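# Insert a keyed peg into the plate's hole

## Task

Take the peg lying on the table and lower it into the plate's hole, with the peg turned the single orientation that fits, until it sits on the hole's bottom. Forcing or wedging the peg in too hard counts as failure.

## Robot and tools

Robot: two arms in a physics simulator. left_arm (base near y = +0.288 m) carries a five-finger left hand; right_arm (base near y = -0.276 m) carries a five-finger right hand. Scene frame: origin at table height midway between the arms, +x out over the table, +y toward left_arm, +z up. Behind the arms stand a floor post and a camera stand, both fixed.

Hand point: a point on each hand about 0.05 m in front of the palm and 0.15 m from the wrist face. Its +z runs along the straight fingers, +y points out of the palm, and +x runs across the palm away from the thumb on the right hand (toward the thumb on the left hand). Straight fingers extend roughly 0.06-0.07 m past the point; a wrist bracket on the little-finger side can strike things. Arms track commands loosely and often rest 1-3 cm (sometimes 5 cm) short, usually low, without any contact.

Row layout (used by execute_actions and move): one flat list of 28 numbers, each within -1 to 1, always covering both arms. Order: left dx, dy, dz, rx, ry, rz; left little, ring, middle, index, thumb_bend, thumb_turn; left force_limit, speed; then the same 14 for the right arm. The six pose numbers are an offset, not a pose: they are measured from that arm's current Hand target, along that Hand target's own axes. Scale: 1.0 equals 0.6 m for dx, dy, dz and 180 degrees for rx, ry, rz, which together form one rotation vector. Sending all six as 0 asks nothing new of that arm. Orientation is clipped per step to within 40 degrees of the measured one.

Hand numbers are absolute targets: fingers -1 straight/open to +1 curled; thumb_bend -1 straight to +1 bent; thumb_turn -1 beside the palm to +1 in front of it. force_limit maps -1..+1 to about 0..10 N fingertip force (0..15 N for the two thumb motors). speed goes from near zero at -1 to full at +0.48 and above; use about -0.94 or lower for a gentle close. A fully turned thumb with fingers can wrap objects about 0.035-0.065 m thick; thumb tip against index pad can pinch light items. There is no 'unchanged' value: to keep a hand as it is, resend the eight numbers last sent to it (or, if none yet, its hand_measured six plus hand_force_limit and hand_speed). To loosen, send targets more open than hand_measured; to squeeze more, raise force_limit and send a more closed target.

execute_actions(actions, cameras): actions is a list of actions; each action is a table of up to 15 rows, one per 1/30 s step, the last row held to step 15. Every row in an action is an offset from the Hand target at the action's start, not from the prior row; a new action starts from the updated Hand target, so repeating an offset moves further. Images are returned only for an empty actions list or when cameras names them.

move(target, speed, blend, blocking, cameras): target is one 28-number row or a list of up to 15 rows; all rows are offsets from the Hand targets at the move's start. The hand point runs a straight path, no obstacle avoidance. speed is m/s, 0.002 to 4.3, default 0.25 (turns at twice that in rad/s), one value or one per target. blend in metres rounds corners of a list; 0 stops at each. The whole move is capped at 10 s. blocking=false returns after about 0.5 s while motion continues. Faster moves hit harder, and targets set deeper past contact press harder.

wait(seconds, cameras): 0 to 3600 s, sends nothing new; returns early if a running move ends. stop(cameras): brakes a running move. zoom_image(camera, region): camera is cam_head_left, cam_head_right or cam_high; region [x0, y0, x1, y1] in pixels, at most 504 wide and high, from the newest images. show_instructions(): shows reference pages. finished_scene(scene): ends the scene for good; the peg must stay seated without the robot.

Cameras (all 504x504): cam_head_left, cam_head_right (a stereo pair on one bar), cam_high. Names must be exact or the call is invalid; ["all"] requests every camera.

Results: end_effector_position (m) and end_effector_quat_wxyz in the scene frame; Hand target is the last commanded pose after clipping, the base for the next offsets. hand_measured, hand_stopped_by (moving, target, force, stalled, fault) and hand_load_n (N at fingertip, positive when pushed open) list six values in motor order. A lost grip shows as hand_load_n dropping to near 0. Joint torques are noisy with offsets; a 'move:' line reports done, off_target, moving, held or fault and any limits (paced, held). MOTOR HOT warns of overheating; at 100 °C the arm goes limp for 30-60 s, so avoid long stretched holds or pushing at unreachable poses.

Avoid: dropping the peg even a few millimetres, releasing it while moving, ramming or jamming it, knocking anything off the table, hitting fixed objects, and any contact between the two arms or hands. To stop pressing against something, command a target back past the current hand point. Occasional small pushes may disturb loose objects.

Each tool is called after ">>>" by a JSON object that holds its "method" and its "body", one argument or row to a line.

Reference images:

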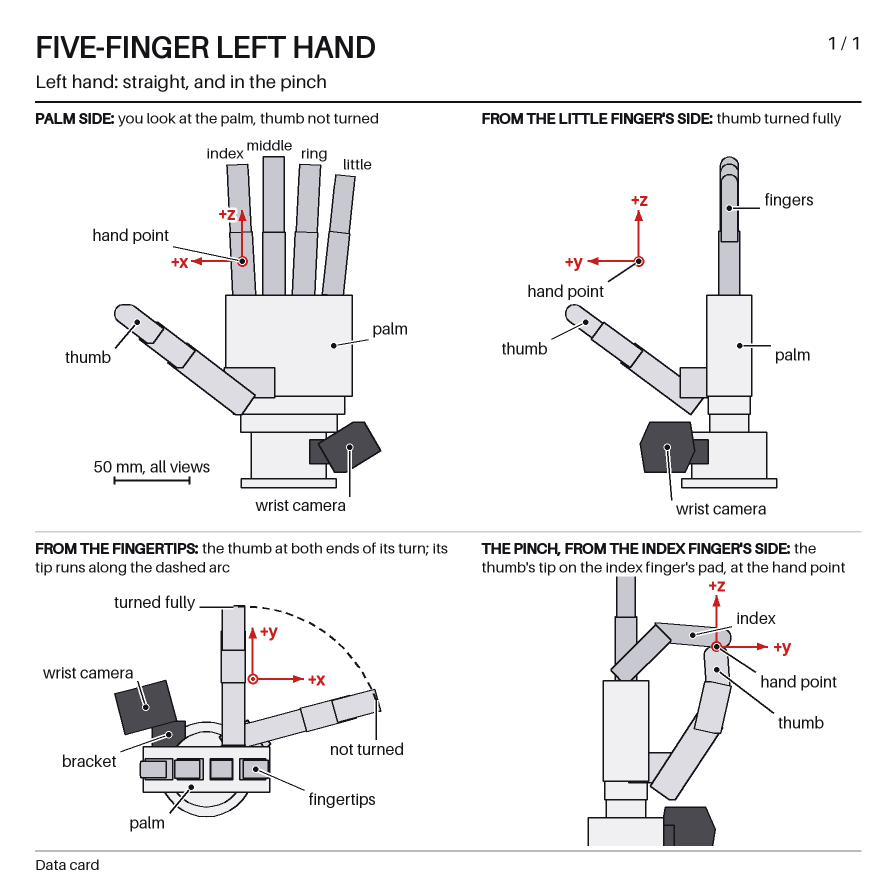

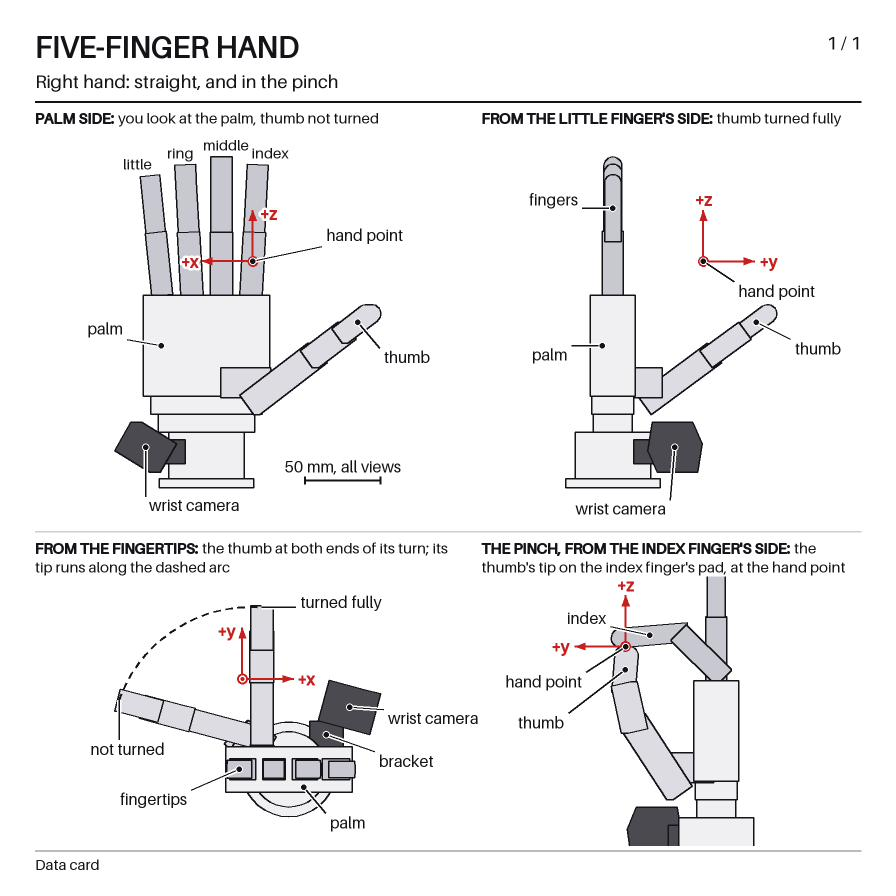

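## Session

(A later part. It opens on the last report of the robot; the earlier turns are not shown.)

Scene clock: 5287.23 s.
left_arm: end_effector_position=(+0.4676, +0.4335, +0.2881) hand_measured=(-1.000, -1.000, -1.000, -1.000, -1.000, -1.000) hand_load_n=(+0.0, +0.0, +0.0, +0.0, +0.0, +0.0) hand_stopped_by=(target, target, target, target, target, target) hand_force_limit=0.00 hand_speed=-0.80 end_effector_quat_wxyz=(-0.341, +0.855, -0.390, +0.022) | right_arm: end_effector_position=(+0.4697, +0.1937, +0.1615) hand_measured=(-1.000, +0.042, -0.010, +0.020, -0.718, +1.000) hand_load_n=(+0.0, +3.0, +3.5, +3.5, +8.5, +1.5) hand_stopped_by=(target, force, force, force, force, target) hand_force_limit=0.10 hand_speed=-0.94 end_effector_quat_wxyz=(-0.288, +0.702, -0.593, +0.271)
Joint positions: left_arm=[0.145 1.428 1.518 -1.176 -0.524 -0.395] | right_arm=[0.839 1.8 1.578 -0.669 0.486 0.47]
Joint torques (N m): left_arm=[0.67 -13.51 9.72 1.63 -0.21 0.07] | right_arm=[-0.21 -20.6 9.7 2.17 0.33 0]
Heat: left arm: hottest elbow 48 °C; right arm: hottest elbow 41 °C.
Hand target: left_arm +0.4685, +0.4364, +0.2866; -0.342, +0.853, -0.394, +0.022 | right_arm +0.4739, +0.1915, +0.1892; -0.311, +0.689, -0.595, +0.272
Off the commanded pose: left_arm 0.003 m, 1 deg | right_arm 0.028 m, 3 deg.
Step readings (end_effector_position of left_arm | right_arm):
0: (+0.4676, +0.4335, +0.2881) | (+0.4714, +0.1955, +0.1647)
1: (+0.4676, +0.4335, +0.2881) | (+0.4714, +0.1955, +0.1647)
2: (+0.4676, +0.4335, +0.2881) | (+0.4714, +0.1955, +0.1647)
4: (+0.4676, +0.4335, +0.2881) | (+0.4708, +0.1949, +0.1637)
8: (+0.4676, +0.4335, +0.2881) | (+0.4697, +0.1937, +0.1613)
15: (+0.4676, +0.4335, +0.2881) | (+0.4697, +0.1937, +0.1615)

>>> {"method": "wait", "body": {
  "seconds": 0.1,
  "cameras": ["cam_high", "cam_head_left", "cam_head_right"]
}}

>>> {"method": "zoom_image", "body": {
  "camera": "cam_high",
  "region": [222, 194, 244, 216]
}}

>>> {"method": "zoom_image", "body": {
  "camera": "cam_head_left",
  "region": [212, 218, 236, 242]
}}

Scene clock: 5292.13 s.
left_arm: end_effector_position=(+0.4676, +0.4335, +0.2881) hand_measured=(-1.000, -1.000, -1.000, -1.000, -1.000, -1.000) hand_load_n=(+0.0, +0.0, +0.0, +0.0, +0.0, +0.0) hand_stopped_by=(target, target, target, target, target, target) hand_force_limit=0.00 hand_speed=-0.80 end_effector_quat_wxyz=(-0.341, +0.855, -0.390, +0.022) | right_arm: end_effector_position=(+0.4697, +0.1937, +0.1615) hand_measured=(-1.000, +0.042, -0.010, +0.020, -0.718, +1.000) hand_load_n=(+0.0, +3.0, +3.5, +3.0, +9.0, +1.5) hand_stopped_by=(target, force, force, force, force, target) hand_force_limit=0.10 hand_speed=-0.94 end_effector_quat_wxyz=(-0.288, +0.702, -0.593, +0.271)
Joint positions: left_arm=[0.145 1.428 1.518 -1.176 -0.524 -0.395] | right_arm=[0.839 1.8 1.578 -0.669 0.486 0.47]
Joint torques (N m): left_arm=[0.73 -13.51 9.73 1.62 -0.21 0.07] | right_arm=[-0.15 -20.48 9.72 2.17 0.33 0.01]
Heat: left arm: hottest elbow 48 °C; right arm: hottest shoulder 41 °C.
Hand target: left_arm +0.4685, +0.4364, +0.2866; -0.342, +0.853, -0.394, +0.022 | right_arm +0.4739, +0.1915, +0.1892; -0.311, +0.689, -0.595, +0.272
Off the commanded pose: left_arm 0.003 m, 1 deg | right_arm 0.028 m, 3 deg.
wait: 0.10 s; at rest from the start

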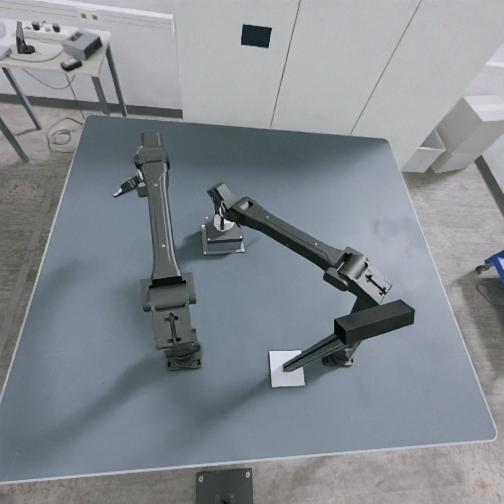

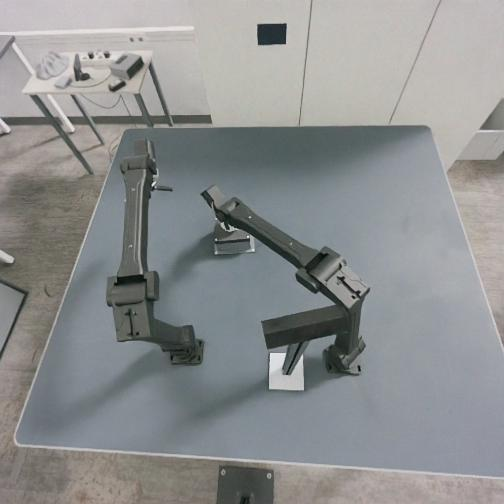

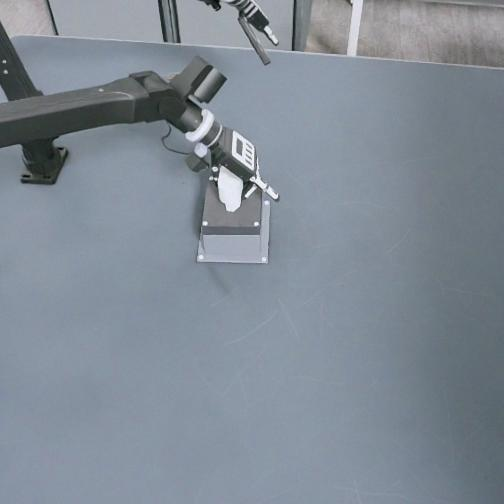

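Scaled by 22.909.

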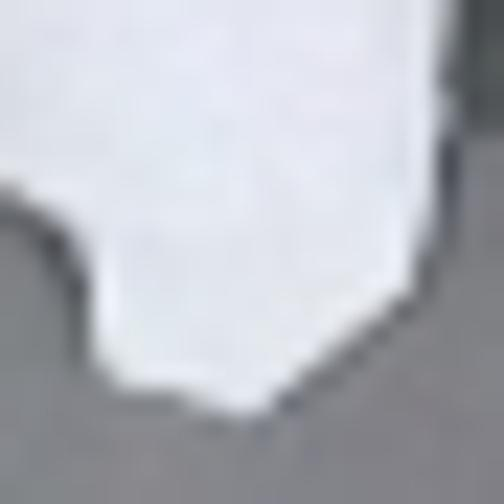

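Scaled by 21.000.

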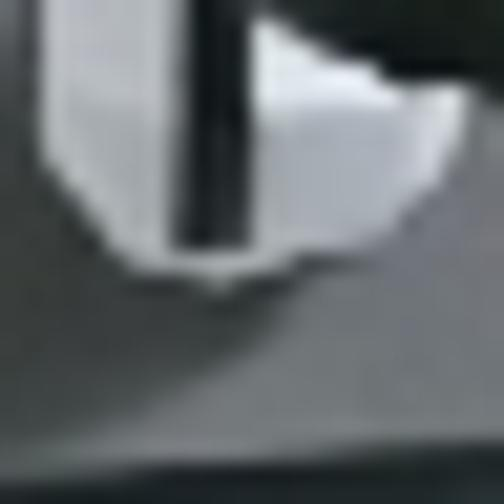

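>>> {"method": "execute_actions", "body": {
  "actions": [
    [[0,0,0,0,0,0,-1,-1,-1,-1,-1,-1,0,-0.8,0,0,0,0,0,0,-1,0.31,0.31,0.31,-0.2,1,-0.1,-0.94]]
  ]
}}

>>> {"method": "wait", "body": {
  "seconds": 1.5
}}

Scene clock: 5339.73 s.
left_arm: end_effector_position=(+0.4676, +0.4335, +0.2881) hand_measured=(-1.000, -1.000, -1.000, -1.000, -1.000, -1.000) hand_load_n=(+0.0, +0.0, +0.0, +0.0, +0.0, +0.0) hand_stopped_by=(target, target, target, target, target, target) hand_force_limit=0.00 hand_speed=-0.80 end_effector_quat_wxyz=(-0.341, +0.855, -0.390, +0.022) | right_arm: end_effector_position=(+0.4697, +0.1937, +0.1615) hand_measured=(-1.000, +0.052, +0.000, +0.030, -0.720, +1.000) hand_load_n=(+0.0, +4.5, +5.5, +4.5, +10.0, +2.0) hand_stopped_by=(target, force, force, force, force, target) hand_force_limit=-0.10 hand_speed=-0.94 end_effector_quat_wxyz=(-0.288, +0.702, -0.593, +0.271)
Joint positions: left_arm=[0.145 1.428 1.518 -1.176 -0.524 -0.395] | right_arm=[0.839 1.8 1.578 -0.669 0.486 0.47]
Joint torques (N m): left_arm=[0.73 -13.51 9.72 1.62 -0.21 0.07] | right_arm=[-0.15 -20.6 9.7 2.17 0.33 0]
Heat: left arm: hottest elbow 48 °C; right arm: hottest shoulder 41 °C.
Hand target: left_arm +0.4685, +0.4364, +0.2866; -0.342, +0.853, -0.394, +0.022 | right_arm +0.4739, +0.1915, +0.1892; -0.311, +0.689, -0.595, +0.272
Off the commanded pose: left_arm 0.003 m, 1 deg | right_arm 0.028 m, 3 deg.
Step readings (end_effector_position of left_arm | right_arm):
0: (+0.4676, +0.4335, +0.2881) | (+0.4697, +0.1937, +0.1615)
1: (+0.4676, +0.4335, +0.2881) | (+0.4697, +0.1937, +0.1615)
2: (+0.4676, +0.4335, +0.2881) | (+0.4697, +0.1937, +0.1615)
4: (+0.4676, +0.4335, +0.2881) | (+0.4697, +0.1937, +0.1615)
8: (+0.4676, +0.4335, +0.2881) | (+0.4697, +0.1937, +0.1615)
15: (+0.4676, +0.4335, +0.2881) | (+0.4697, +0.1937, +0.1615)

Scene clock: 5341.23 s.
left_arm: end_effector_position=(+0.4676, +0.4335, +0.2881) hand_measured=(-1.000, -1.000, -1.000, -1.000, -1.000, -1.000) hand_load_n=(+0.0, +0.0, +0.0, +0.0, +0.0, +0.0) hand_stopped_by=(target, target, target, target, target, target) hand_force_limit=0.00 hand_speed=-0.80 end_effector_quat_wxyz=(-0.341, +0.855, -0.390, +0.022) | right_arm: end_effector_position=(+0.4697, +0.1937, +0.1615) hand_measured=(-1.000, +0.052, +0.000, +0.030, -0.720, +1.000) hand_load_n=(+0.0, +4.5, +5.5, +4.5, +10.0, +1.5) hand_stopped_by=(target, force, force, force, force, target) hand_force_limit=-0.10 hand_speed=-0.94 end_effector_quat_wxyz=(-0.288, +0.702, -0.593, +0.271)
Joint positions: left_arm=[0.145 1.428 1.518 -1.176 -0.524 -0.395] | right_arm=[0.839 1.8 1.578 -0.669 0.486 0.47]
Joint torques (N m): left_arm=[0.73 -13.45 9.72 1.63 -0.21 0.08] | right_arm=[-0.15 -20.54 9.72 2.15 0.33 0]
Heat: left arm: hottest elbow 48 °C; right arm: hottest shoulder 41 °C.
Hand target: left_arm +0.4685, +0.4364, +0.2866; -0.342, +0.853, -0.394, +0.022 | right_arm +0.4739, +0.1915, +0.1892; -0.311, +0.689, -0.595, +0.272
Off the commanded pose: left_arm 0.003 m, 1 deg | right_arm 0.028 m, 3 deg.
wait: 1.50 s; at rest by 0.17 s

>>> {"method": "move", "body": {
  "target": [0,0,0,0,0,0,-1,-1,-1,-1,-1,-1,0,-0.8,-0.0211,-0.0706,-0.0247,0.02,-0.0101,0.0117,-1,0.31,0.31,0.31,-0.2,1,-0.1,-0.94],
  "speed": 0.05
}}

Scene clock: 5397.17 s.
left_arm: end_effector_position=(+0.4676, +0.4335, +0.2881) hand_measured=(-1.000, -1.000, -1.000, -1.000, -1.000, -1.000) hand_load_n=(+0.0, +0.0, -0.5, +0.0, +0.0, +0.0) hand_stopped_by=(target, target, target, target, target, target) hand_force_limit=0.00 hand_speed=-0.80 end_effector_quat_wxyz=(-0.341, +0.855, -0.390, +0.022) | right_arm: end_effector_position=(+0.4694, +0.1934, +0.1686) hand_measured=(-1.000, +0.052, +0.000, +0.030, -0.720, +1.000) hand_load_n=(+0.0, +4.5, +5.0, +4.5, +10.0, +2.0) hand_stopped_by=(target, force, force, force, force, target) hand_force_limit=-0.10 hand_speed=-0.94 end_effector_quat_wxyz=(-0.292, +0.700, -0.593, +0.271)
Joint positions: left_arm=[0.145 1.428 1.518 -1.176 -0.524 -0.395] | right_arm=[0.839 1.79 1.578 -0.669 0.486 0.47]
Joint torques (N m): left_arm=[0.73 -13.45 9.72 1.63 -0.21 0.08] | right_arm=[-0.21 -20.66 15.09 2.52 0.34 0]
Heat: left arm: hottest elbow 48 °C; right arm: hottest shoulder 41 °C.
Hand target: left_arm +0.4685, +0.4364, +0.2866; -0.342, +0.853, -0.394, +0.022 | right_arm +0.4886, +0.2066, +0.2308; -0.347, +0.672, -0.594, +0.274
Off the commanded pose: left_arm 0.003 m, 1 deg | right_arm 0.066 m, 7 deg.
move: off_target (right_arm)

>>> {"method": "move", "body": {
  "target": [0,0,0,0,0,0,-1,-1,-1,-1,-1,-1,0,-0.8,-0.0066,-0.022,-0.0077,0.0062,-0.0031,0.0037,-1,0.31,0.31,0.31,-0.2,1,-0.1,-0.94],
  "speed": 0.05
}}

Scene clock: 5403.37 s.
left_arm: end_effector_position=(+0.4676, +0.4335, +0.2881) hand_measured=(-1.000, -1.000, -1.000, -1.000, -1.000, -1.000) hand_load_n=(+0.0, +0.0, +0.0, +0.0, +0.0, +0.0) hand_stopped_by=(target, target, target, target, target, target) hand_force_limit=0.00 hand_speed=-0.80 end_effector_quat_wxyz=(-0.341, +0.855, -0.390, +0.022) | right_arm: end_effector_position=(+0.4711, +0.1952, +0.1772) hand_measured=(-1.000, +0.052, +0.000, +0.030, -0.720, +1.000) hand_load_n=(+0.0, +4.5, +5.0, +4.5, +10.5, +1.5) hand_stopped_by=(target, force, force, force, force, target) hand_force_limit=-0.10 hand_speed=-0.94 end_effector_quat_wxyz=(-0.300, +0.697, -0.593, +0.272)
Joint positions: left_arm=[0.145 1.428 1.518 -1.176 -0.524 -0.395] | right_arm=[0.839 1.783 1.586 -0.668 0.486 0.47]
Joint torques (N m): left_arm=[0.73 -13.51 9.72 1.62 -0.21 0.08] | right_arm=[-0.15 -20.54 16.14 2.52 0.35 0]
Heat: left arm: hottest elbow 48 °C; right arm: hottest shoulder 42 °C.
Hand target: left_arm +0.4685, +0.4364, +0.2866; -0.342, +0.853, -0.394, +0.022 | right_arm +0.4924, +0.2106, +0.2444; -0.358, +0.667, -0.594, +0.275
Off the commanded pose: left_arm 0.003 m, 1 deg | right_arm 0.072 m, 7 deg.
move: off_target (right_arm)

>>> {"method": "move", "body": {
  "target": [0,0,0,0,0,0,-1,-1,-1,-1,-1,-1,0,-0.8,-0.0022,-0.0073,-0.0026,0.0021,-0.001,0.0012,-1,0.31,0.31,0.31,-0.2,1,-0.1,-0.94],
  "speed": 0.05
}}

Scene clock: 5408.80 s.
left_arm: end_effector_position=(+0.4676, +0.4335, +0.2881) hand_measured=(-1.000, -1.000, -1.000, -1.000, -1.000, -1.000) hand_load_n=(+0.0, +0.0, +0.0, +0.0, +0.0, +0.0) hand_stopped_by=(target, target, target, target, target, target) hand_force_limit=0.00 hand_speed=-0.80 end_effector_quat_wxyz=(-0.341, +0.855, -0.390, +0.022) | right_arm: end_effector_position=(+0.4724, +0.1965, +0.1804) hand_measured=(-1.000, +0.052, +0.000, +0.030, -0.720, +1.000) hand_load_n=(+0.0, +4.5, +5.0, +4.5, +10.5, +2.0) hand_stopped_by=(target, force, force, force, force, target) hand_force_limit=-0.10 hand_speed=-0.94 end_effector_quat_wxyz=(-0.302, +0.695, -0.593, +0.272)
Joint positions: left_arm=[0.145 1.428 1.518 -1.176 -0.524 -0.395] | right_arm=[0.839 1.783 1.592 -0.668 0.486 0.47]
Joint torques (N m): left_arm=[0.79 -13.51 9.72 1.62 -0.21 0.08] | right_arm=[-0.15 -20.66 16.2 2.58 0.35 0]
Heat: left arm: hottest elbow 48 °C; right arm: hottest shoulder 42 °C.
Hand target: left_arm +0.4685, +0.4364, +0.2866; -0.342, +0.853, -0.394, +0.022 | right_arm +0.4936, +0.2118, +0.2488; -0.361, +0.665, -0.593, +0.275
Off the commanded pose: left_arm 0.003 m, 1 deg | right_arm 0.073 m, 8 deg.
move: off_target (right_arm)

>>> {"method": "move", "body": {
  "target": [0,0,0,0,0,0,-1,-1,-1,-1,-1,-1,0,-0.8,-0.0048,0.0355,0.039,-0.0114,0.0058,-0.0066,-1,0.31,0.31,0.31,-0.2,1,-0.1,-0.94],
  "speed": 0.05
}}

Scene clock: 5424.97 s.
left_arm: end_effector_position=(+0.4676, +0.4335, +0.2881) hand_measured=(-1.000, -1.000, -1.000, -1.000, -1.000, -1.000) hand_load_n=(+0.0, +0.0, +0.0, +0.0, +0.0, +0.0) hand_stopped_by=(target, target, target, target, target, target) hand_force_limit=0.00 hand_speed=-0.80 end_effector_quat_wxyz=(-0.341, +0.855, -0.390, +0.022) | right_arm: end_effector_position=(+0.4783, +0.2028, +0.1745) hand_measured=(-1.000, +0.052, +0.000, +0.030, -0.720, +1.000) hand_load_n=(+0.0, +5.0, +5.0, +4.5, +10.5, +1.5) hand_stopped_by=(target, force, force, force, force, target) hand_force_limit=-0.10 hand_speed=-0.94 end_effector_quat_wxyz=(-0.301, +0.696, -0.593, +0.272)
Joint positions: left_arm=[0.145 1.428 1.518 -1.176 -0.524 -0.395] | right_arm=[0.839 1.811 1.616 -0.668 0.486 0.47]
Joint torques (N m): left_arm=[0.73 -13.57 9.7 1.63 -0.21 0.07] | right_arm=[-0.15 -18.55 15.91 2.28 0.34 0]
Heat: left arm: hottest elbow 48 °C; right arm: hottest elbow 45 °C.
Hand target: left_arm +0.4685, +0.4364, +0.2866; -0.342, +0.853, -0.394, +0.022 | right_arm +0.4992, +0.2175, +0.2182; -0.341, +0.675, -0.595, +0.274
Off the commanded pose: left_arm 0.003 m, 1 deg | right_arm 0.051 m, 5 deg.
move: off_target (right_arm)

>>> {"method": "move", "body": {
  "target": [0,0,0,0,0,0,-1,-1,-1,-1,-1,-1,0,-0.8,0.0212,0.0707,0.0248,-0.0202,0.0102,-0.0118,-1,0.31,0.31,0.31,-0.2,1,-0.1,-0.94],
  "speed": 0.05
}}

Scene clock: 5441.27 s.
left_arm: end_effector_position=(+0.4676, +0.4335, +0.2881) hand_measured=(-1.000, -1.000, -1.000, -1.000, -1.000, -1.000) hand_load_n=(+0.0, +0.0, +0.0, -0.5, +0.0, +0.0) hand_stopped_by=(target, target, target, target, target, target) hand_force_limit=0.00 hand_speed=-0.80 end_effector_quat_wxyz=(-0.341, +0.855, -0.390, +0.022) | right_arm: end_effector_position=(+0.4788, +0.2033, +0.1639) hand_measured=(-1.000, +0.052, +0.000, +0.030, -0.720, +1.000) hand_load_n=(-0.5, +5.0, +5.0, +4.5, +10.0, +1.5) hand_stopped_by=(target, force, force, force, force, target) hand_force_limit=-0.10 hand_speed=-0.94 end_effector_quat_wxyz=(-0.294, +0.699, -0.593, +0.271)
Joint positions: left_arm=[0.145 1.428 1.518 -1.176 -0.524 -0.395] | right_arm=[0.839 1.826 1.616 -0.668 0.486 0.47]
Joint torques (N m): left_arm=[0.73 -13.45 9.72 1.63 -0.21 0.08] | right_arm=[-0.15 -18.32 11.1 1.94 0.32 0]
Heat: left arm: hottest elbow 48 °C; right arm: hottest elbow 47 °C.
Hand target: left_arm +0.4685, +0.4364, +0.2866; -0.342, +0.853, -0.394, +0.022 | right_arm +0.4865, +0.2043, +0.1751; -0.305, +0.692, -0.596, +0.272
Off the commanded pose: left_arm 0.003 m, 1 deg | right_arm 0.014 m, 2 deg.
move: off_target (right_arm)

>>> {"method": "move", "body": {
  "target": [0,0,0,0,0,0,-1,-1,-1,-1,-1,-1,0,-0.8,0.0045,-0.0326,-0.0356,0.0104,-0.0053,0.006,-1,0.31,0.31,0.31,-0.2,1,-0.1,-0.94],
  "speed": 0.05
}}

Scene clock: 5456.47 s.
left_arm: end_effector_position=(+0.4676, +0.4335, +0.2881) hand_measured=(-1.000, -1.000, -1.000, -1.000, -1.000, -1.000) hand_load_n=(+0.0, +0.0, +0.0, +0.0, +0.0, +0.0) hand_stopped_by=(target, target, target, target, target, target) hand_force_limit=0.00 hand_speed=-0.80 end_effector_quat_wxyz=(-0.341, +0.855, -0.390, +0.022) | right_arm: end_effector_position=(+0.4786, +0.2031, +0.1690) hand_measured=(-1.000, +0.052, +0.000, +0.030, -0.720, +1.000) hand_load_n=(+0.0, +4.5, +5.5, +4.5, +10.0, +1.5) hand_stopped_by=(target, force, force, force, force, target) hand_force_limit=-0.10 hand_speed=-0.94 end_effector_quat_wxyz=(-0.297, +0.698, -0.593, +0.271)
Joint positions: left_arm=[0.145 1.428 1.518 -1.176 -0.524 -0.395] | right_arm=[0.839 1.819 1.616 -0.668 0.486 0.47]
Joint torques (N m): left_arm=[0.79 -13.51 9.72 1.62 -0.21 0.08] | right_arm=[-0.21 -21.13 10.7 1.95 0.33 0]
Heat: left arm: hottest elbow 48 °C; right arm: hottest elbow 46 °C.
Hand target: left_arm +0.4685, +0.4364, +0.2866; -0.342, +0.853, -0.394, +0.022 | right_arm +0.4839, +0.2016, +0.2040; -0.324, +0.683, -0.595, +0.273
Off the commanded pose: left_arm 0.003 m, 1 deg | right_arm 0.035 m, 3 deg.
move: off_target (right_arm)

>>> {"method": "move", "body": {
  "target": [0,0,0,0,0,0,-1,-1,-1,-1,-1,-1,0,-0.8,0.001,-0.0071,-0.0077,0.0023,-0.0012,0.0013,-1,0.31,0.31,0.31,-0.2,1,-0.1,-0.94],
  "speed": 0.05
}}

>>> {"method": "move", "body": {
  "target": [0,0,0,0,0,0,-1,-1,-1,-1,-1,-1,0,-0.8,0.0081,0.0271,0.0095,-0.0077,0.0039,-0.0045,-1,0.31,0.31,0.31,-0.2,1,-0.1,-0.94],
  "speed": 0.05
}}

Scene clock: 5469.20 s.
left_arm: end_effector_position=(+0.4676, +0.4335, +0.2881) hand_measured=(-1.000, -1.000, -1.000, -1.000, -1.000, -1.000) hand_load_n=(+0.0, +0.0, +0.0, +0.0, -0.5, -0.5) hand_stopped_by=(target, target, target, target, target, target) hand_force_limit=0.00 hand_speed=-0.80 end_effector_quat_wxyz=(-0.341, +0.855, -0.390, +0.022) | right_arm: end_effector_position=(+0.4782, +0.2027, +0.1765) hand_measured=(-1.000, +0.052, +0.000, +0.030, -0.720, +1.000) hand_load_n=(+0.0, +4.5, +5.0, +4.5, +10.0, +1.5) hand_stopped_by=(target, force, force, force, force, target) hand_force_limit=-0.10 hand_speed=-0.94 end_effector_quat_wxyz=(-0.302, +0.695, -0.593, +0.272)
Joint positions: left_arm=[0.145 1.428 1.518 -1.176 -0.524 -0.395] | right_arm=[0.839 1.808 1.616 -0.668 0.486 0.47]
Joint torques (N m): left_arm=[0.73 -13.51 9.72 1.63 -0.21 0.07] | right_arm=[-0.26 -21.25 10.63 1.96 0.33 0]
Heat: left arm: hottest elbow 48 °C; right arm: hottest elbow 46 °C.
Hand target: left_arm +0.4685, +0.4364, +0.2866; -0.342, +0.853, -0.394, +0.022 | right_arm +0.4832, +0.2008, +0.2102; -0.328, +0.681, -0.595, +0.273
Off the commanded pose: left_arm 0.003 m, 1 deg | right_arm 0.034 m, 3 deg.
move: off_target (right_arm)

Scene clock: 5469.97 s.
left_arm: end_effector_position=(+0.4676, +0.4335, +0.2881) hand_measured=(-1.000, -1.000, -1.000, -1.000, -1.000, -1.000) hand_load_n=(+0.0, +0.0, +0.0, +0.0, -0.5, +0.0) hand_stopped_by=(target, target, target, target, target, target) hand_force_limit=0.00 hand_speed=-0.80 end_effector_quat_wxyz=(-0.341, +0.855, -0.390, +0.022) | right_arm: end_effector_position=(+0.4741, +0.1984, +0.1664) hand_measured=(-1.000, +0.052, +0.000, +0.030, -0.720, +1.000) hand_load_n=(+0.0, +4.5, +5.0, +4.5, +10.0, +1.5) hand_stopped_by=(target, force, force, force, force, target) hand_force_limit=-0.10 hand_speed=-0.94 end_effector_quat_wxyz=(-0.293, +0.699, -0.593, +0.271)
Joint positions: left_arm=[0.145 1.428 1.518 -1.176 -0.524 -0.395] | right_arm=[0.839 1.808 1.597 -0.668 0.486 0.47]
Joint torques (N m): left_arm=[0.73 -13.45 9.72 1.62 -0.21 0.07] | right_arm=[-0.26 -20.54 10.13 1.87 0.33 0]
Heat: left arm: hottest elbow 48 °C; right arm: hottest elbow 46 °C.
Hand target: left_arm +0.4685, +0.4364, +0.2866; -0.342, +0.853, -0.394, +0.022 | right_arm +0.4780, +0.1955, +0.1940; -0.314, +0.688, -0.595, +0.273
Off the commanded pose: left_arm 0.003 m, 1 deg | right_arm 0.028 m, 3 deg.
move: off_target (right_arm)

>>> {"method": "execute_actions", "body": {
  "actions": [
    [[0,0,0,0,0,0,-1,-1,-1,-1,-1,-1,0,-0.8,0.0077,0.0125,-0.0025,-0.0081,0.0041,-0.0047,-1,0.31,0.31,0.31,-0.2,1,-0.1,-0.94]]
  ]
}}

Scene clock: 5484.57 s.
left_arm: end_effector_position=(+0.4676, +0.4335, +0.2881) hand_measured=(-1.000, -1.000, -1.000, -1.000, -1.000, -1.000) hand_load_n=(+0.0, +0.0, +0.0, +0.0, +0.0, +0.0) hand_stopped_by=(target, target, target, target, target, target) hand_force_limit=0.00 hand_speed=-0.80 end_effector_quat_wxyz=(-0.341, +0.855, -0.390, +0.022) | right_arm: end_effector_position=(+0.4704, +0.1944, +0.1632) hand_measured=(-1.000, +0.052, +0.000, +0.030, -0.720, +1.000) hand_load_n=(+0.0, +4.5, +5.5, +4.5, +10.0, +2.0) hand_stopped_by=(target, force, force, force, force, target) hand_force_limit=-0.10 hand_speed=-0.94 end_effector_quat_wxyz=(-0.283, +0.704, -0.593, +0.271)
Joint positions: left_arm=[0.145 1.428 1.518 -1.176 -0.524 -0.395] | right_arm=[0.839 1.808 1.597 -0.691 0.486 0.47]
Joint torques (N m): left_arm=[0.67 -13.51 9.73 1.62 -0.21 0.08] | right_arm=[-0.09 -20.54 10.04 1.42 0.33 0]
Heat: left arm: hottest elbow 48 °C; right arm: hottest elbow 44 °C.
Hand target: left_arm +0.4685, +0.4364, +0.2866; -0.342, +0.853, -0.394, +0.022 | right_arm +0.4727, +0.1901, +0.1894; -0.299, +0.694, -0.596, +0.272
Off the commanded pose: left_arm 0.003 m, 1 deg | right_arm 0.027 m, 2 deg.
Step readings (end_effector_position of left_arm | right_arm):
0: (+0.4676, +0.4335, +0.2881) | (+0.4741, +0.1984, +0.1664)
1: (+0.4676, +0.4335, +0.2881) | (+0.4741, +0.1984, +0.1664)
2: (+0.4676, +0.4335, +0.2881) | (+0.4740, +0.1983, +0.1664)
4: (+0.4676, +0.4335, +0.2881) | (+0.4731, +0.1973, +0.1656)
8: (+0.4676, +0.4335, +0.2881) | (+0.4712, +0.1953, +0.1639)
15: (+0.4676, +0.4335, +0.2881) | (+0.4704, +0.1945, +0.1633)

>>> {"method": "wait", "body": {
  "seconds": 0.1,
  "cameras": ["cam_high", "cam_head_left", "cam_head_right"]
}}

>>> {"method": "zoom_image", "body": {
  "camera": "cam_high",
  "region": [222, 194, 244, 216]
}}

>>> {"method": "zoom_image", "body": {
  "camera": "cam_head_left",
  "region": [212, 218, 236, 242]
}}

>>> {"method": "zoom_image", "body": {
  "camera": "cam_head_right",
  "region": [218, 218, 242, 242]
}}

Scene clock: 5496.10 s.
left_arm: end_effector_position=(+0.4676, +0.4335, +0.2881) hand_measured=(-1.000, -1.000, -1.000, -1.000, -1.000, -1.000) hand_load_n=(+0.0, +0.0, +0.0, +0.0, +0.0, +0.0) hand_stopped_by=(target, target, target, target, target, target) hand_force_limit=0.00 hand_speed=-0.80 end_effector_quat_wxyz=(-0.341, +0.855, -0.390, +0.022) | right_arm: end_effector_position=(+0.4704, +0.1944, +0.1632) hand_measured=(-1.000, +0.052, +0.000, +0.030, -0.720, +1.000) hand_load_n=(+0.0, +4.5, +5.5, +4.5, +10.0, +1.5) hand_stopped_by=(target, force, force, force, force, target) hand_force_limit=-0.10 hand_speed=-0.94 end_effector_quat_wxyz=(-0.283, +0.704, -0.593, +0.271)
Joint positions: left_arm=[0.145 1.428 1.518 -1.176 -0.524 -0.395] | right_arm=[0.839 1.808 1.597 -0.691 0.486 0.47]
Joint torques (N m): left_arm=[0.67 -13.51 9.72 1.63 -0.21 0.08] | right_arm=[-0.09 -20.54 10.04 1.42 0.33 0]
Heat: left arm: hottest elbow 48 °C; right arm: hottest shoulder 43 °C.
Hand target: left_arm +0.4685, +0.4364, +0.2866; -0.342, +0.853, -0.394, +0.022 | right_arm +0.4727, +0.1901, +0.1894; -0.299, +0.694, -0.596, +0.272
Off the commanded pose: left_arm 0.003 m, 1 deg | right_arm 0.027 m, 2 deg.
wait: 0.10 s; at rest from the start

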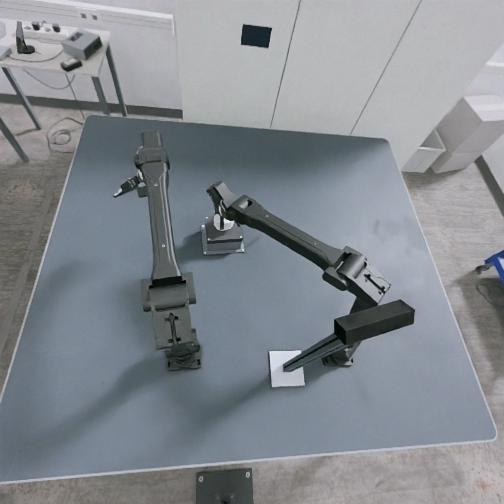

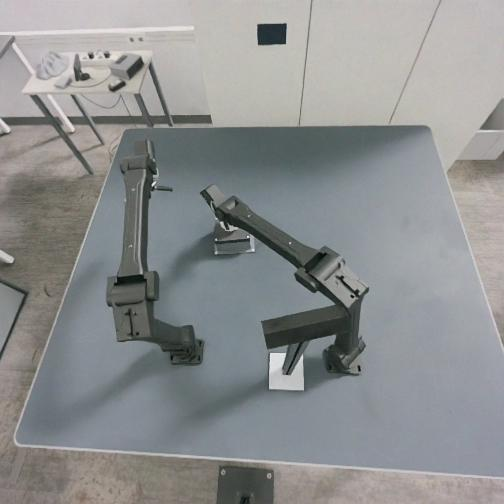

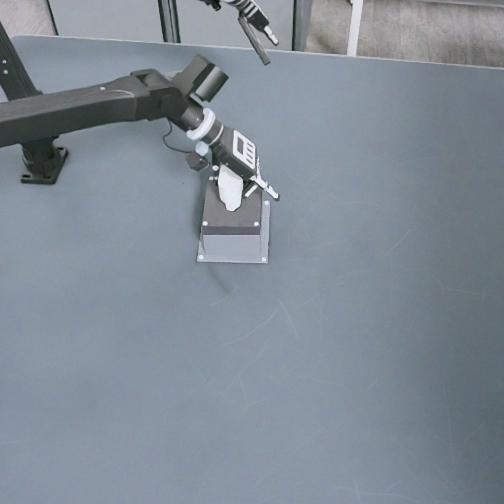

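Scaled by 22.909.

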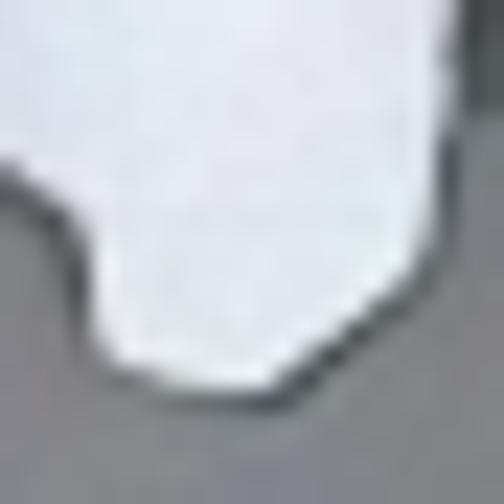

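Scaled by 21.000.

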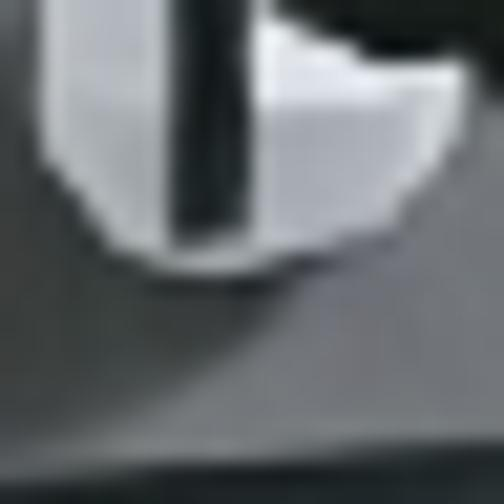

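Scaled by 21.000.

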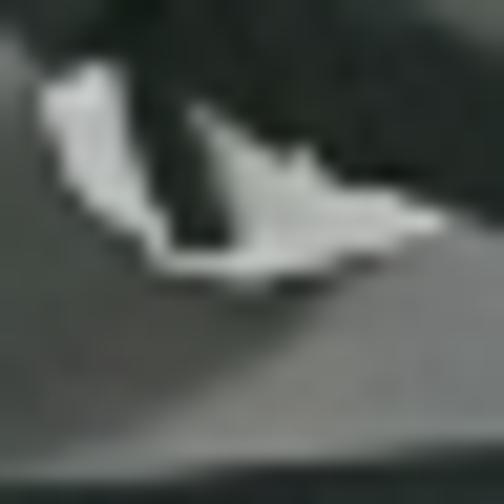

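>>> {"method": "execute_actions", "body": {
  "actions": [
    [[0,0,0,0,0,0,-1,-1,-1,-1,-1,-1,0,-0.8,-0.0136,0.0069,-0.0079,0.0002,-0.0034,-0.0033,-1,0.31,0.31,0.31,-0.2,1,-0.1,-0.94]]
  ]
}}

Scene clock: 5518.40 s.
left_arm: end_effector_position=(+0.4676, +0.4335, +0.2881) hand_measured=(-1.000, -1.000, -1.000, -1.000, -1.000, -1.000) hand_load_n=(+0.0, +0.0, +0.0, +0.0, +0.0, +0.0) hand_stopped_by=(target, target, target, target, target, target) hand_force_limit=0.00 hand_speed=-0.80 end_effector_quat_wxyz=(-0.341, +0.855, -0.390, +0.022) | right_arm: end_effector_position=(+0.4704, +0.1944, +0.1632) hand_measured=(-1.000, +0.052, +0.000, +0.030, -0.720, +1.000) hand_load_n=(+0.0, +4.5, +5.5, +4.5, +10.0, +2.0) hand_stopped_by=(target, force, force, force, force, target) hand_force_limit=-0.10 hand_speed=-0.94 end_effector_quat_wxyz=(-0.283, +0.704, -0.593, +0.271)
Joint positions: left_arm=[0.145 1.428 1.518 -1.176 -0.524 -0.395] | right_arm=[0.839 1.808 1.597 -0.691 0.486 0.47]
Joint torques (N m): left_arm=[0.73 -13.51 9.72 1.63 -0.21 0.08] | right_arm=[1.2 -20.66 9.88 1.46 0.33 0]
Heat: left arm: hottest elbow 48 °C; right arm: hottest shoulder 43 °C.
Hand target: left_arm +0.4685, +0.4364, +0.2866; -0.342, +0.853, -0.394, +0.022 | right_arm +0.4653, +0.1973, +0.1893; -0.301, +0.699, -0.590, +0.270
Off the commanded pose: left_arm 0.003 m, 1 deg | right_arm 0.027 m, 2 deg.
Step readings (end_effector_position of left_arm | right_arm):
0: (+0.4676, +0.4335, +0.2881) | (+0.4704, +0.1944, +0.1632)
1: (+0.4676, +0.4335, +0.2881) | (+0.4704, +0.1944, +0.1632)
2: (+0.4676, +0.4335, +0.2881) | (+0.4704, +0.1944, +0.1632)
4: (+0.4676, +0.4335, +0.2881) | (+0.4704, +0.1944, +0.1632)
8: (+0.4676, +0.4335, +0.2881) | (+0.4704, +0.1944, +0.1632)
15: (+0.4676, +0.4335, +0.2881) | (+0.4704, +0.1944, +0.1632)

>>> {"method": "execute_actions", "body": {
  "actions": [
    [[0,0,0,0,0,0,-1,-1,-1,-1,-1,-1,0,-0.8,-0.002,0.001,-0.0011,0,-0.0005,-0.0005,-1,0.31,0.31,0.31,-0.2,1,-0.1,-0.94]]
  ]
}}

Scene clock: 5523.13 s.
left_arm: end_effector_position=(+0.4676, +0.4335, +0.2881) hand_measured=(-1.000, -1.000, -1.000, -1.000, -1.000, -1.000) hand_load_n=(+0.0, +0.0, +0.0, +0.0, +0.0, +0.0) hand_stopped_by=(target, target, target, target, target, target) hand_force_limit=0.00 hand_speed=-0.80 end_effector_quat_wxyz=(-0.341, +0.855, -0.390, +0.022) | right_arm: end_effector_position=(+0.4693, +0.1956, +0.1632) hand_measured=(-1.000, +0.052, +0.000, +0.030, -0.720, +1.000) hand_load_n=(+0.0, +4.5, +5.5, +4.5, +10.5, +2.0) hand_stopped_by=(target, force, force, force, force, target) hand_force_limit=-0.10 hand_speed=-0.94 end_effector_quat_wxyz=(-0.283, +0.705, -0.592, +0.270)
Joint positions: left_arm=[0.145 1.428 1.518 -1.176 -0.524 -0.395] | right_arm=[0.841 1.808 1.597 -0.691 0.486 0.47]
Joint torques (N m): left_arm=[0.73 -13.51 9.72 1.62 -0.21 0.08] | right_arm=[1.2 -20.6 9.88 1.44 0.34 -0.01]
Heat: left arm: hottest elbow 48 °C; right arm: hottest shoulder 43 °C.
Hand target: left_arm +0.4685, +0.4364, +0.2866; -0.342, +0.853, -0.394, +0.022 | right_arm +0.4643, +0.1983, +0.1893; -0.302, +0.699, -0.590, +0.269
Off the commanded pose: left_arm 0.003 m, 1 deg | right_arm 0.027 m, 2 deg.
Step readings (end_effector_position of left_arm | right_arm):
0: (+0.4676, +0.4335, +0.2881) | (+0.4704, +0.1944, +0.1632)
1: (+0.4676, +0.4335, +0.2881) | (+0.4704, +0.1944, +0.1632)
2: (+0.4676, +0.4335, +0.2881) | (+0.4704, +0.1944, +0.1632)
4: (+0.4676, +0.4335, +0.2881) | (+0.4702, +0.1946, +0.1632)
8: (+0.4676, +0.4335, +0.2881) | (+0.4698, +0.1950, +0.1632)
15: (+0.4676, +0.4335, +0.2881) | (+0.4693, +0.1956, +0.1632)

>>> {"method": "execute_actions", "body": {
  "actions": [
    [[0,0,0,0,0,0,-1,-1,-1,-1,-1,-1,0,-0.8,-0.0033,0.0235,0.0258,-0.0076,0.0038,-0.0044,-1,0.31,0.31,0.31,-0.2,1,-0.1,-0.94]]
  ]
}}

>>> {"method": "execute_actions", "body": {
  "actions": [
    [[0,0,0,0,0,0,-1,-1,-1,-1,-1,-1,0,-0.8,-0.0004,0.003,0.0033,-0.001,0.0005,-0.0006,-1,0.31,0.31,0.31,-0.2,1,-0.1,-0.94]]
  ]
}}

Scene clock: 5533.27 s.
left_arm: end_effector_position=(+0.4676, +0.4335, +0.2881) hand_measured=(-1.000, -1.000, -1.000, -1.000, -1.000, -1.000) hand_load_n=(+0.0, +0.0, +0.0, +0.0, +0.0, +0.0) hand_stopped_by=(target, target, target, target, target, target) hand_force_limit=0.00 hand_speed=-0.80 end_effector_quat_wxyz=(-0.341, +0.855, -0.390, +0.022) | right_arm: end_effector_position=(+0.4693, +0.1956, +0.1632) hand_measured=(-1.000, +0.052, +0.000, +0.030, -0.720, +1.000) hand_load_n=(+0.0, +4.5, +5.0, +4.5, +10.0, +1.5) hand_stopped_by=(target, force, force, force, force, target) hand_force_limit=-0.10 hand_speed=-0.94 end_effector_quat_wxyz=(-0.283, +0.705, -0.592, +0.270)
Joint positions: left_arm=[0.145 1.428 1.518 -1.176 -0.524 -0.395] | right_arm=[0.841 1.808 1.597 -0.691 0.486 0.47]
Joint torques (N m): left_arm=[0.73 -13.51 9.72 1.62 -0.21 0.08] | right_arm=[1.14 -18.14 10.1 1.47 0.34 0]
Heat: left arm: hottest elbow 48 °C; right arm: hottest shoulder 43 °C.
Hand target: left_arm +0.4685, +0.4364, +0.2866; -0.342, +0.853, -0.394, +0.022 | right_arm +0.4660, +0.2001, +0.1684; -0.288, +0.705, -0.590, +0.269
Off the commanded pose: left_arm 0.003 m, 1 deg | right_arm 0.008 m, 1 deg.
Step readings (end_effector_position of left_arm | right_arm):
0: (+0.4676, +0.4335, +0.2881) | (+0.4693, +0.1956, +0.1632)
1: (+0.4676, +0.4335, +0.2881) | (+0.4693, +0.1956, +0.1632)
2: (+0.4676, +0.4335, +0.2881) | (+0.4693, +0.1956, +0.1632)
4: (+0.4676, +0.4335, +0.2881) | (+0.4693, +0.1956, +0.1632)
8: (+0.4676, +0.4335, +0.2881) | (+0.4693, +0.1956, +0.1632)
15: (+0.4676, +0.4335, +0.2881) | (+0.4693, +0.1956, +0.1632)

Scene clock: 5533.97 s.
left_arm: end_effector_position=(+0.4676, +0.4335, +0.2881) hand_measured=(-1.000, -1.000, -1.000, -1.000, -1.000, -1.000) hand_load_n=(+0.0, +0.0, +0.0, +0.0, +0.0, +0.0) hand_stopped_by=(target, target, target, target, target, target) hand_force_limit=0.00 hand_speed=-0.80 end_effector_quat_wxyz=(-0.341, +0.855, -0.390, +0.022) | right_arm: end_effector_position=(+0.4693, +0.1956, +0.1620) hand_measured=(-1.000, +0.052, +0.000, +0.030, -0.720, +1.000) hand_load_n=(+0.0, +4.5, +5.5, +4.5, +10.0, +2.0) hand_stopped_by=(target, force, force, force, force, target) hand_force_limit=-0.10 hand_speed=-0.94 end_effector_quat_wxyz=(-0.282, +0.705, -0.592, +0.270)
Joint positions: left_arm=[0.145 1.428 1.518 -1.176 -0.524 -0.395] | right_arm=[0.841 1.81 1.597 -0.691 0.486 0.47]
Joint torques (N m): left_arm=[0.67 -13.51 9.72 1.62 -0.21 0.08] | right_arm=[1.14 -17.96 10.11 1.47 0.33 0]
Heat: left arm: hottest elbow 48 °C; right arm: hottest shoulder 43 °C.
Hand target: left_arm +0.4685, +0.4364, +0.2866; -0.342, +0.853, -0.394, +0.022 | right_arm +0.4661, +0.2003, +0.1656; -0.286, +0.706, -0.590, +0.268
Off the commanded pose: left_arm 0.003 m, 1 deg | right_arm 0.007 m, 1 deg.
Step readings (end_effector_position of left_arm | right_arm):
0: (+0.4676, +0.4335, +0.2881) | (+0.4693, +0.1956, +0.1632)
1: (+0.4676, +0.4335, +0.2881) | (+0.4693, +0.1956, +0.1632)
2: (+0.4676, +0.4335, +0.2881) | (+0.4693, +0.1956, +0.1632)
4: (+0.4676, +0.4335, +0.2881) | (+0.4693, +0.1956, +0.1630)
8: (+0.4676, +0.4335, +0.2881) | (+0.4693, +0.1956, +0.1630)
15: (+0.4676, +0.4335, +0.2881) | (+0.4693, +0.1956, +0.1622)

>>> {"method": "execute_actions", "body": {
  "actions": [
    [[0,0,0,0,0,0,-1,-1,-1,-1,-1,-1,0,-0.8,-0.0004,0.003,0.0033,-0.001,0.0005,-0.0006,-1,0.31,0.31,0.31,-0.2,1,-0.1,-0.94]]
  ]
}}

>>> {"method": "execute_actions", "body": {
  "actions": [
    [[0,0,0,0,0,0,-1,-1,-1,-1,-1,-1,0,-0.8,-0.0004,0.003,0.0033,-0.001,0.0005,-0.0006,-1,0.31,0.31,0.31,-0.2,1,-0.1,-0.94]]
  ]
}}

Scene clock: 5542.70 s.
left_arm: end_effector_position=(+0.4676, +0.4335, +0.2881) hand_measured=(-1.000, -1.000, -1.000, -1.000, -1.000, -1.000) hand_load_n=(+0.0, +0.0, +0.0, +0.0, +0.0, +0.0) hand_stopped_by=(target, target, target, target, target, target) hand_force_limit=0.00 hand_speed=-0.80 end_effector_quat_wxyz=(-0.341, +0.855, -0.390, +0.022) | right_arm: end_effector_position=(+0.4692, +0.1959, +0.1607) hand_measured=(-1.000, +0.052, +0.000, +0.030, -0.720, +1.000) hand_load_n=(+0.0, +4.5, +5.0, +4.5, +10.5, +1.5) hand_stopped_by=(target, force, force, force, force, target) hand_force_limit=-0.10 hand_speed=-0.94 end_effector_quat_wxyz=(-0.281, +0.705, -0.592, +0.270)
Joint positions: left_arm=[0.145 1.428 1.518 -1.176 -0.524 -0.395] | right_arm=[0.842 1.811 1.597 -0.691 0.486 0.47]
Joint torques (N m): left_arm=[0.73 -13.51 9.72 1.63 -0.21 0.07] | right_arm=[1.14 -17.85 10.14 1.47 0.34 0]
Heat: left arm: hottest elbow 48 °C; right arm: hottest shoulder 43 °C.
Hand target: left_arm +0.4685, +0.4364, +0.2866; -0.342, +0.853, -0.394, +0.022 | right_arm +0.4662, +0.2005, +0.1631; -0.284, +0.707, -0.590, +0.268
Off the commanded pose: left_arm 0.003 m, 1 deg | right_arm 0.006 m, 0 deg.
Step readings (end_effector_position of left_arm | right_arm):
0: (+0.4676, +0.4335, +0.2881) | (+0.4693, +0.1956, +0.1620)
1: (+0.4676, +0.4335, +0.2881) | (+0.4693, +0.1956, +0.1620)
2: (+0.4676, +0.4335, +0.2881) | (+0.4693, +0.1956, +0.1620)
4: (+0.4676, +0.4335, +0.2881) | (+0.4694, +0.1956, +0.1617)
8: (+0.4676, +0.4335, +0.2881) | (+0.4694, +0.1957, +0.1607)
15: (+0.4676, +0.4335, +0.2881) | (+0.4692, +0.1959, +0.1607)

Scene clock: 5543.40 s.
left_arm: end_effector_position=(+0.4676, +0.4335, +0.2881) hand_measured=(-1.000, -1.000, -1.000, -1.000, -1.000, -1.000) hand_load_n=(+0.0, +0.0, +0.0, +0.0, +0.0, +0.0) hand_stopped_by=(target, target, target, target, target, target) hand_force_limit=0.00 hand_speed=-0.80 end_effector_quat_wxyz=(-0.341, +0.855, -0.390, +0.022) | right_arm: end_effector_position=(+0.4692, +0.1959, +0.1605) hand_measured=(-1.000, +0.052, +0.000, +0.030, -0.720, +1.000) hand_load_n=(+0.0, +4.5, +5.5, +4.5, +10.5, +2.0) hand_stopped_by=(target, force, force, force, force, target) hand_force_limit=-0.10 hand_speed=-0.94 end_effector_quat_wxyz=(-0.281, +0.706, -0.592, +0.270)
Joint positions: left_arm=[0.145 1.428 1.518 -1.176 -0.524 -0.395] | right_arm=[0.842 1.812 1.597 -0.691 0.486 0.47]
Joint torques (N m): left_arm=[0.73 -13.51 9.72 1.63 -0.21 0.07] | right_arm=[1.14 -17.44 10.17 1.46 0.34 0]
Heat: left arm: hottest elbow 48 °C; right arm: hottest shoulder 43 °C.
Hand target: left_arm +0.4685, +0.4364, +0.2866; -0.342, +0.853, -0.394, +0.022 | right_arm +0.4664, +0.2007, +0.1604; -0.282, +0.708, -0.590, +0.268
Off the commanded pose: left_arm 0.003 m, 1 deg | right_arm 0.006 m, 0 deg.
Step readings (end_effector_position of left_arm | right_arm):
0: (+0.4676, +0.4335, +0.2881) | (+0.4692, +0.1959, +0.1607)
1: (+0.4676, +0.4335, +0.2881) | (+0.4692, +0.1959, +0.1607)
2: (+0.4676, +0.4335, +0.2881) | (+0.4692, +0.1959, +0.1607)
4: (+0.4676, +0.4335, +0.2881) | (+0.4692, +0.1959, +0.1605)
8: (+0.4676, +0.4335, +0.2881) | (+0.4692, +0.1959, +0.1605)
15: (+0.4676, +0.4335, +0.2881) | (+0.4692, +0.1959, +0.1605)

>>> {"method": "wait", "body": {
  "seconds": 0.1,
  "cameras": ["cam_high"]
}}

>>> {"method": "zoom_image", "body": {
  "camera": "cam_high",
  "region": [222, 194, 244, 216]
}}

Scene clock: 5547.87 s.
left_arm: end_effector_position=(+0.4676, +0.4335, +0.2881) hand_measured=(-1.000, -1.000, -1.000, -1.000, -1.000, -1.000) hand_load_n=(+0.0, +0.0, +0.0, +0.0, +0.0, +0.0) hand_stopped_by=(target, target, target, target, target, target) hand_force_limit=0.00 hand_speed=-0.80 end_effector_quat_wxyz=(-0.341, +0.855, -0.390, +0.022) | right_arm: end_effector_position=(+0.4692, +0.1959, +0.1605) hand_measured=(-1.000, +0.052, +0.000, +0.030, -0.720, +1.000) hand_load_n=(+0.0, +4.5, +5.0, +4.5, +10.5, +1.5) hand_stopped_by=(target, force, force, force, force, target) hand_force_limit=-0.10 hand_speed=-0.94 end_effector_quat_wxyz=(-0.281, +0.706, -0.592, +0.270)
Joint positions: left_arm=[0.145 1.428 1.518 -1.176 -0.524 -0.395] | right_arm=[0.842 1.812 1.597 -0.691 0.486 0.47]
Joint torques (N m): left_arm=[0.73 -13.45 9.72 1.62 -0.21 0.08] | right_arm=[1.2 -17.49 10.17 1.46 0.33 0]
Heat: left arm: hottest elbow 48 °C; right arm: hottest shoulder 43 °C.
Hand target: left_arm +0.4685, +0.4364, +0.2866; -0.342, +0.853, -0.394, +0.022 | right_arm +0.4664, +0.2007, +0.1604; -0.282, +0.708, -0.590, +0.268
Off the commanded pose: left_arm 0.003 m, 1 deg | right_arm 0.006 m, 0 deg.
wait: 0.10 s; at rest from the start

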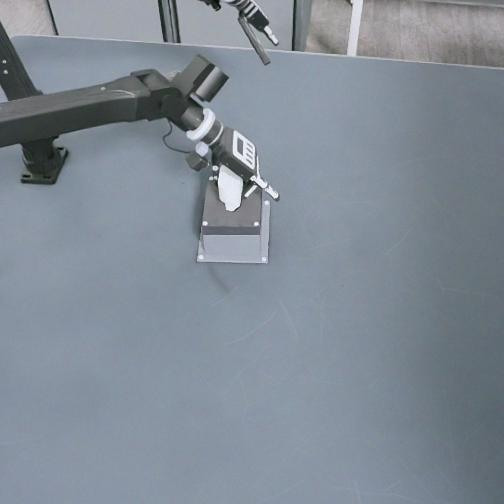

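Scaled by 22.909.

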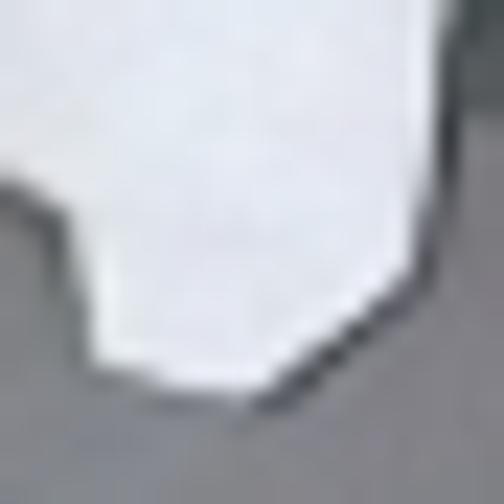

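>>> {"method": "execute_actions", "body": {
  "actions": [
    [[0,0,0,0,0,0,-1,-1,-1,-1,-1,-1,0,-0.8,0.0145,-0.0073,0.0085,-0.0002,0.0036,0.0035,-1,0.31,0.31,0.31,-0.2,1,-0.1,-0.94]]
  ]
}}

>>> {"method": "execute_actions", "body": {
  "actions": [
    [[0,0,0,0,0,0,-1,-1,-1,-1,-1,-1,0,-0.8,0.0026,-0.0013,0.0015,0,0.0006,0.0006,-1,0.31,0.31,0.31,-0.2,1,-0.1,-0.94]]
  ]
}}

Scene clock: 5570.77 s.
left_arm: end_effector_position=(+0.4676, +0.4335, +0.2881) hand_measured=(-1.000, -1.000, -1.000, -1.000, -1.000, -1.000) hand_load_n=(+0.0, +0.0, +0.0, +0.0, +0.0, +0.0) hand_stopped_by=(target, target, target, target, target, target) hand_force_limit=0.00 hand_speed=-0.80 end_effector_quat_wxyz=(-0.341, +0.855, -0.390, +0.022) | right_arm: end_effector_position=(+0.4696, +0.1955, +0.1602) hand_measured=(-1.000, +0.052, +0.000, +0.030, -0.720, +1.000) hand_load_n=(+0.0, +4.5, +5.0, +4.5, +10.5, +2.0) hand_stopped_by=(target, force, force, force, force, target) hand_force_limit=-0.10 hand_speed=-0.94 end_effector_quat_wxyz=(-0.281, +0.705, -0.592, +0.270)
Joint positions: left_arm=[0.145 1.428 1.518 -1.176 -0.524 -0.395] | right_arm=[0.841 1.812 1.597 -0.691 0.486 0.47]
Joint torques (N m): left_arm=[0.73 -13.57 9.72 1.63 -0.21 0.08] | right_arm=[-0.26 -17.38 10.36 1.44 0.34 0]
Heat: left arm: hottest elbow 48 °C; right arm: hottest shoulder 42 °C.
Hand target: left_arm +0.4685, +0.4364, +0.2866; -0.342, +0.853, -0.394, +0.022 | right_arm +0.4745, +0.1930, +0.1603; -0.280, +0.703, -0.595, +0.271
Off the commanded pose: left_arm 0.003 m, 1 deg | right_arm 0.005 m, 0 deg.
Step readings (end_effector_position of left_arm | right_arm):
0: (+0.4676, +0.4335, +0.2881) | (+0.4692, +0.1959, +0.1605)
1: (+0.4676, +0.4335, +0.2881) | (+0.4692, +0.1959, +0.1605)
2: (+0.4676, +0.4335, +0.2881) | (+0.4692, +0.1959, +0.1605)
4: (+0.4676, +0.4335, +0.2881) | (+0.4692, +0.1959, +0.1605)
8: (+0.4676, +0.4335, +0.2881) | (+0.4692, +0.1959, +0.1602)
15: (+0.4676, +0.4335, +0.2881) | (+0.4694, +0.1957, +0.1602)

Scene clock: 5571.47 s.
left_arm: end_effector_position=(+0.4676, +0.4335, +0.2881) hand_measured=(-1.000, -1.000, -1.000, -1.000, -1.000, -1.000) hand_load_n=(+0.0, +0.0, +0.0, +0.0, +0.0, +0.0) hand_stopped_by=(target, target, target, target, target, target) hand_force_limit=0.00 hand_speed=-0.80 end_effector_quat_wxyz=(-0.341, +0.855, -0.390, +0.022) | right_arm: end_effector_position=(+0.4708, +0.1942, +0.1602) hand_measured=(-1.000, +0.052, +0.000, +0.030, -0.720, +1.000) hand_load_n=(+0.0, +4.5, +5.0, +4.5, +10.0, +1.5) hand_stopped_by=(target, force, force, force, force, target) hand_force_limit=-0.10 hand_speed=-0.94 end_effector_quat_wxyz=(-0.281, +0.705, -0.593, +0.271)
Joint positions: left_arm=[0.145 1.428 1.518 -1.176 -0.524 -0.395] | right_arm=[0.838 1.812 1.597 -0.691 0.486 0.47]
Joint torques (N m): left_arm=[0.67 -13.45 9.72 1.63 -0.21 0.08] | right_arm=[-0.26 -17.44 10.4 1.44 0.33 0]
Heat: left arm: hottest elbow 48 °C; right arm: hottest shoulder 42 °C.
Hand target: left_arm +0.4685, +0.4364, +0.2866; -0.342, +0.853, -0.394, +0.022 | right_arm +0.4758, +0.1918, +0.1603; -0.280, +0.702, -0.596, +0.271
Off the commanded pose: left_arm 0.003 m, 1 deg | right_arm 0.006 m, 0 deg.
Step readings (end_effector_position of left_arm | right_arm):
0: (+0.4676, +0.4335, +0.2881) | (+0.4696, +0.1955, +0.1602)
1: (+0.4676, +0.4335, +0.2881) | (+0.4696, +0.1955, +0.1602)
2: (+0.4676, +0.4335, +0.2881) | (+0.4696, +0.1955, +0.1602)
4: (+0.4676, +0.4335, +0.2881) | (+0.4701, +0.1949, +0.1602)
8: (+0.4676, +0.4335, +0.2881) | (+0.4707, +0.1944, +0.1602)
15: (+0.4676, +0.4335, +0.2881) | (+0.4708, +0.1942, +0.1602)


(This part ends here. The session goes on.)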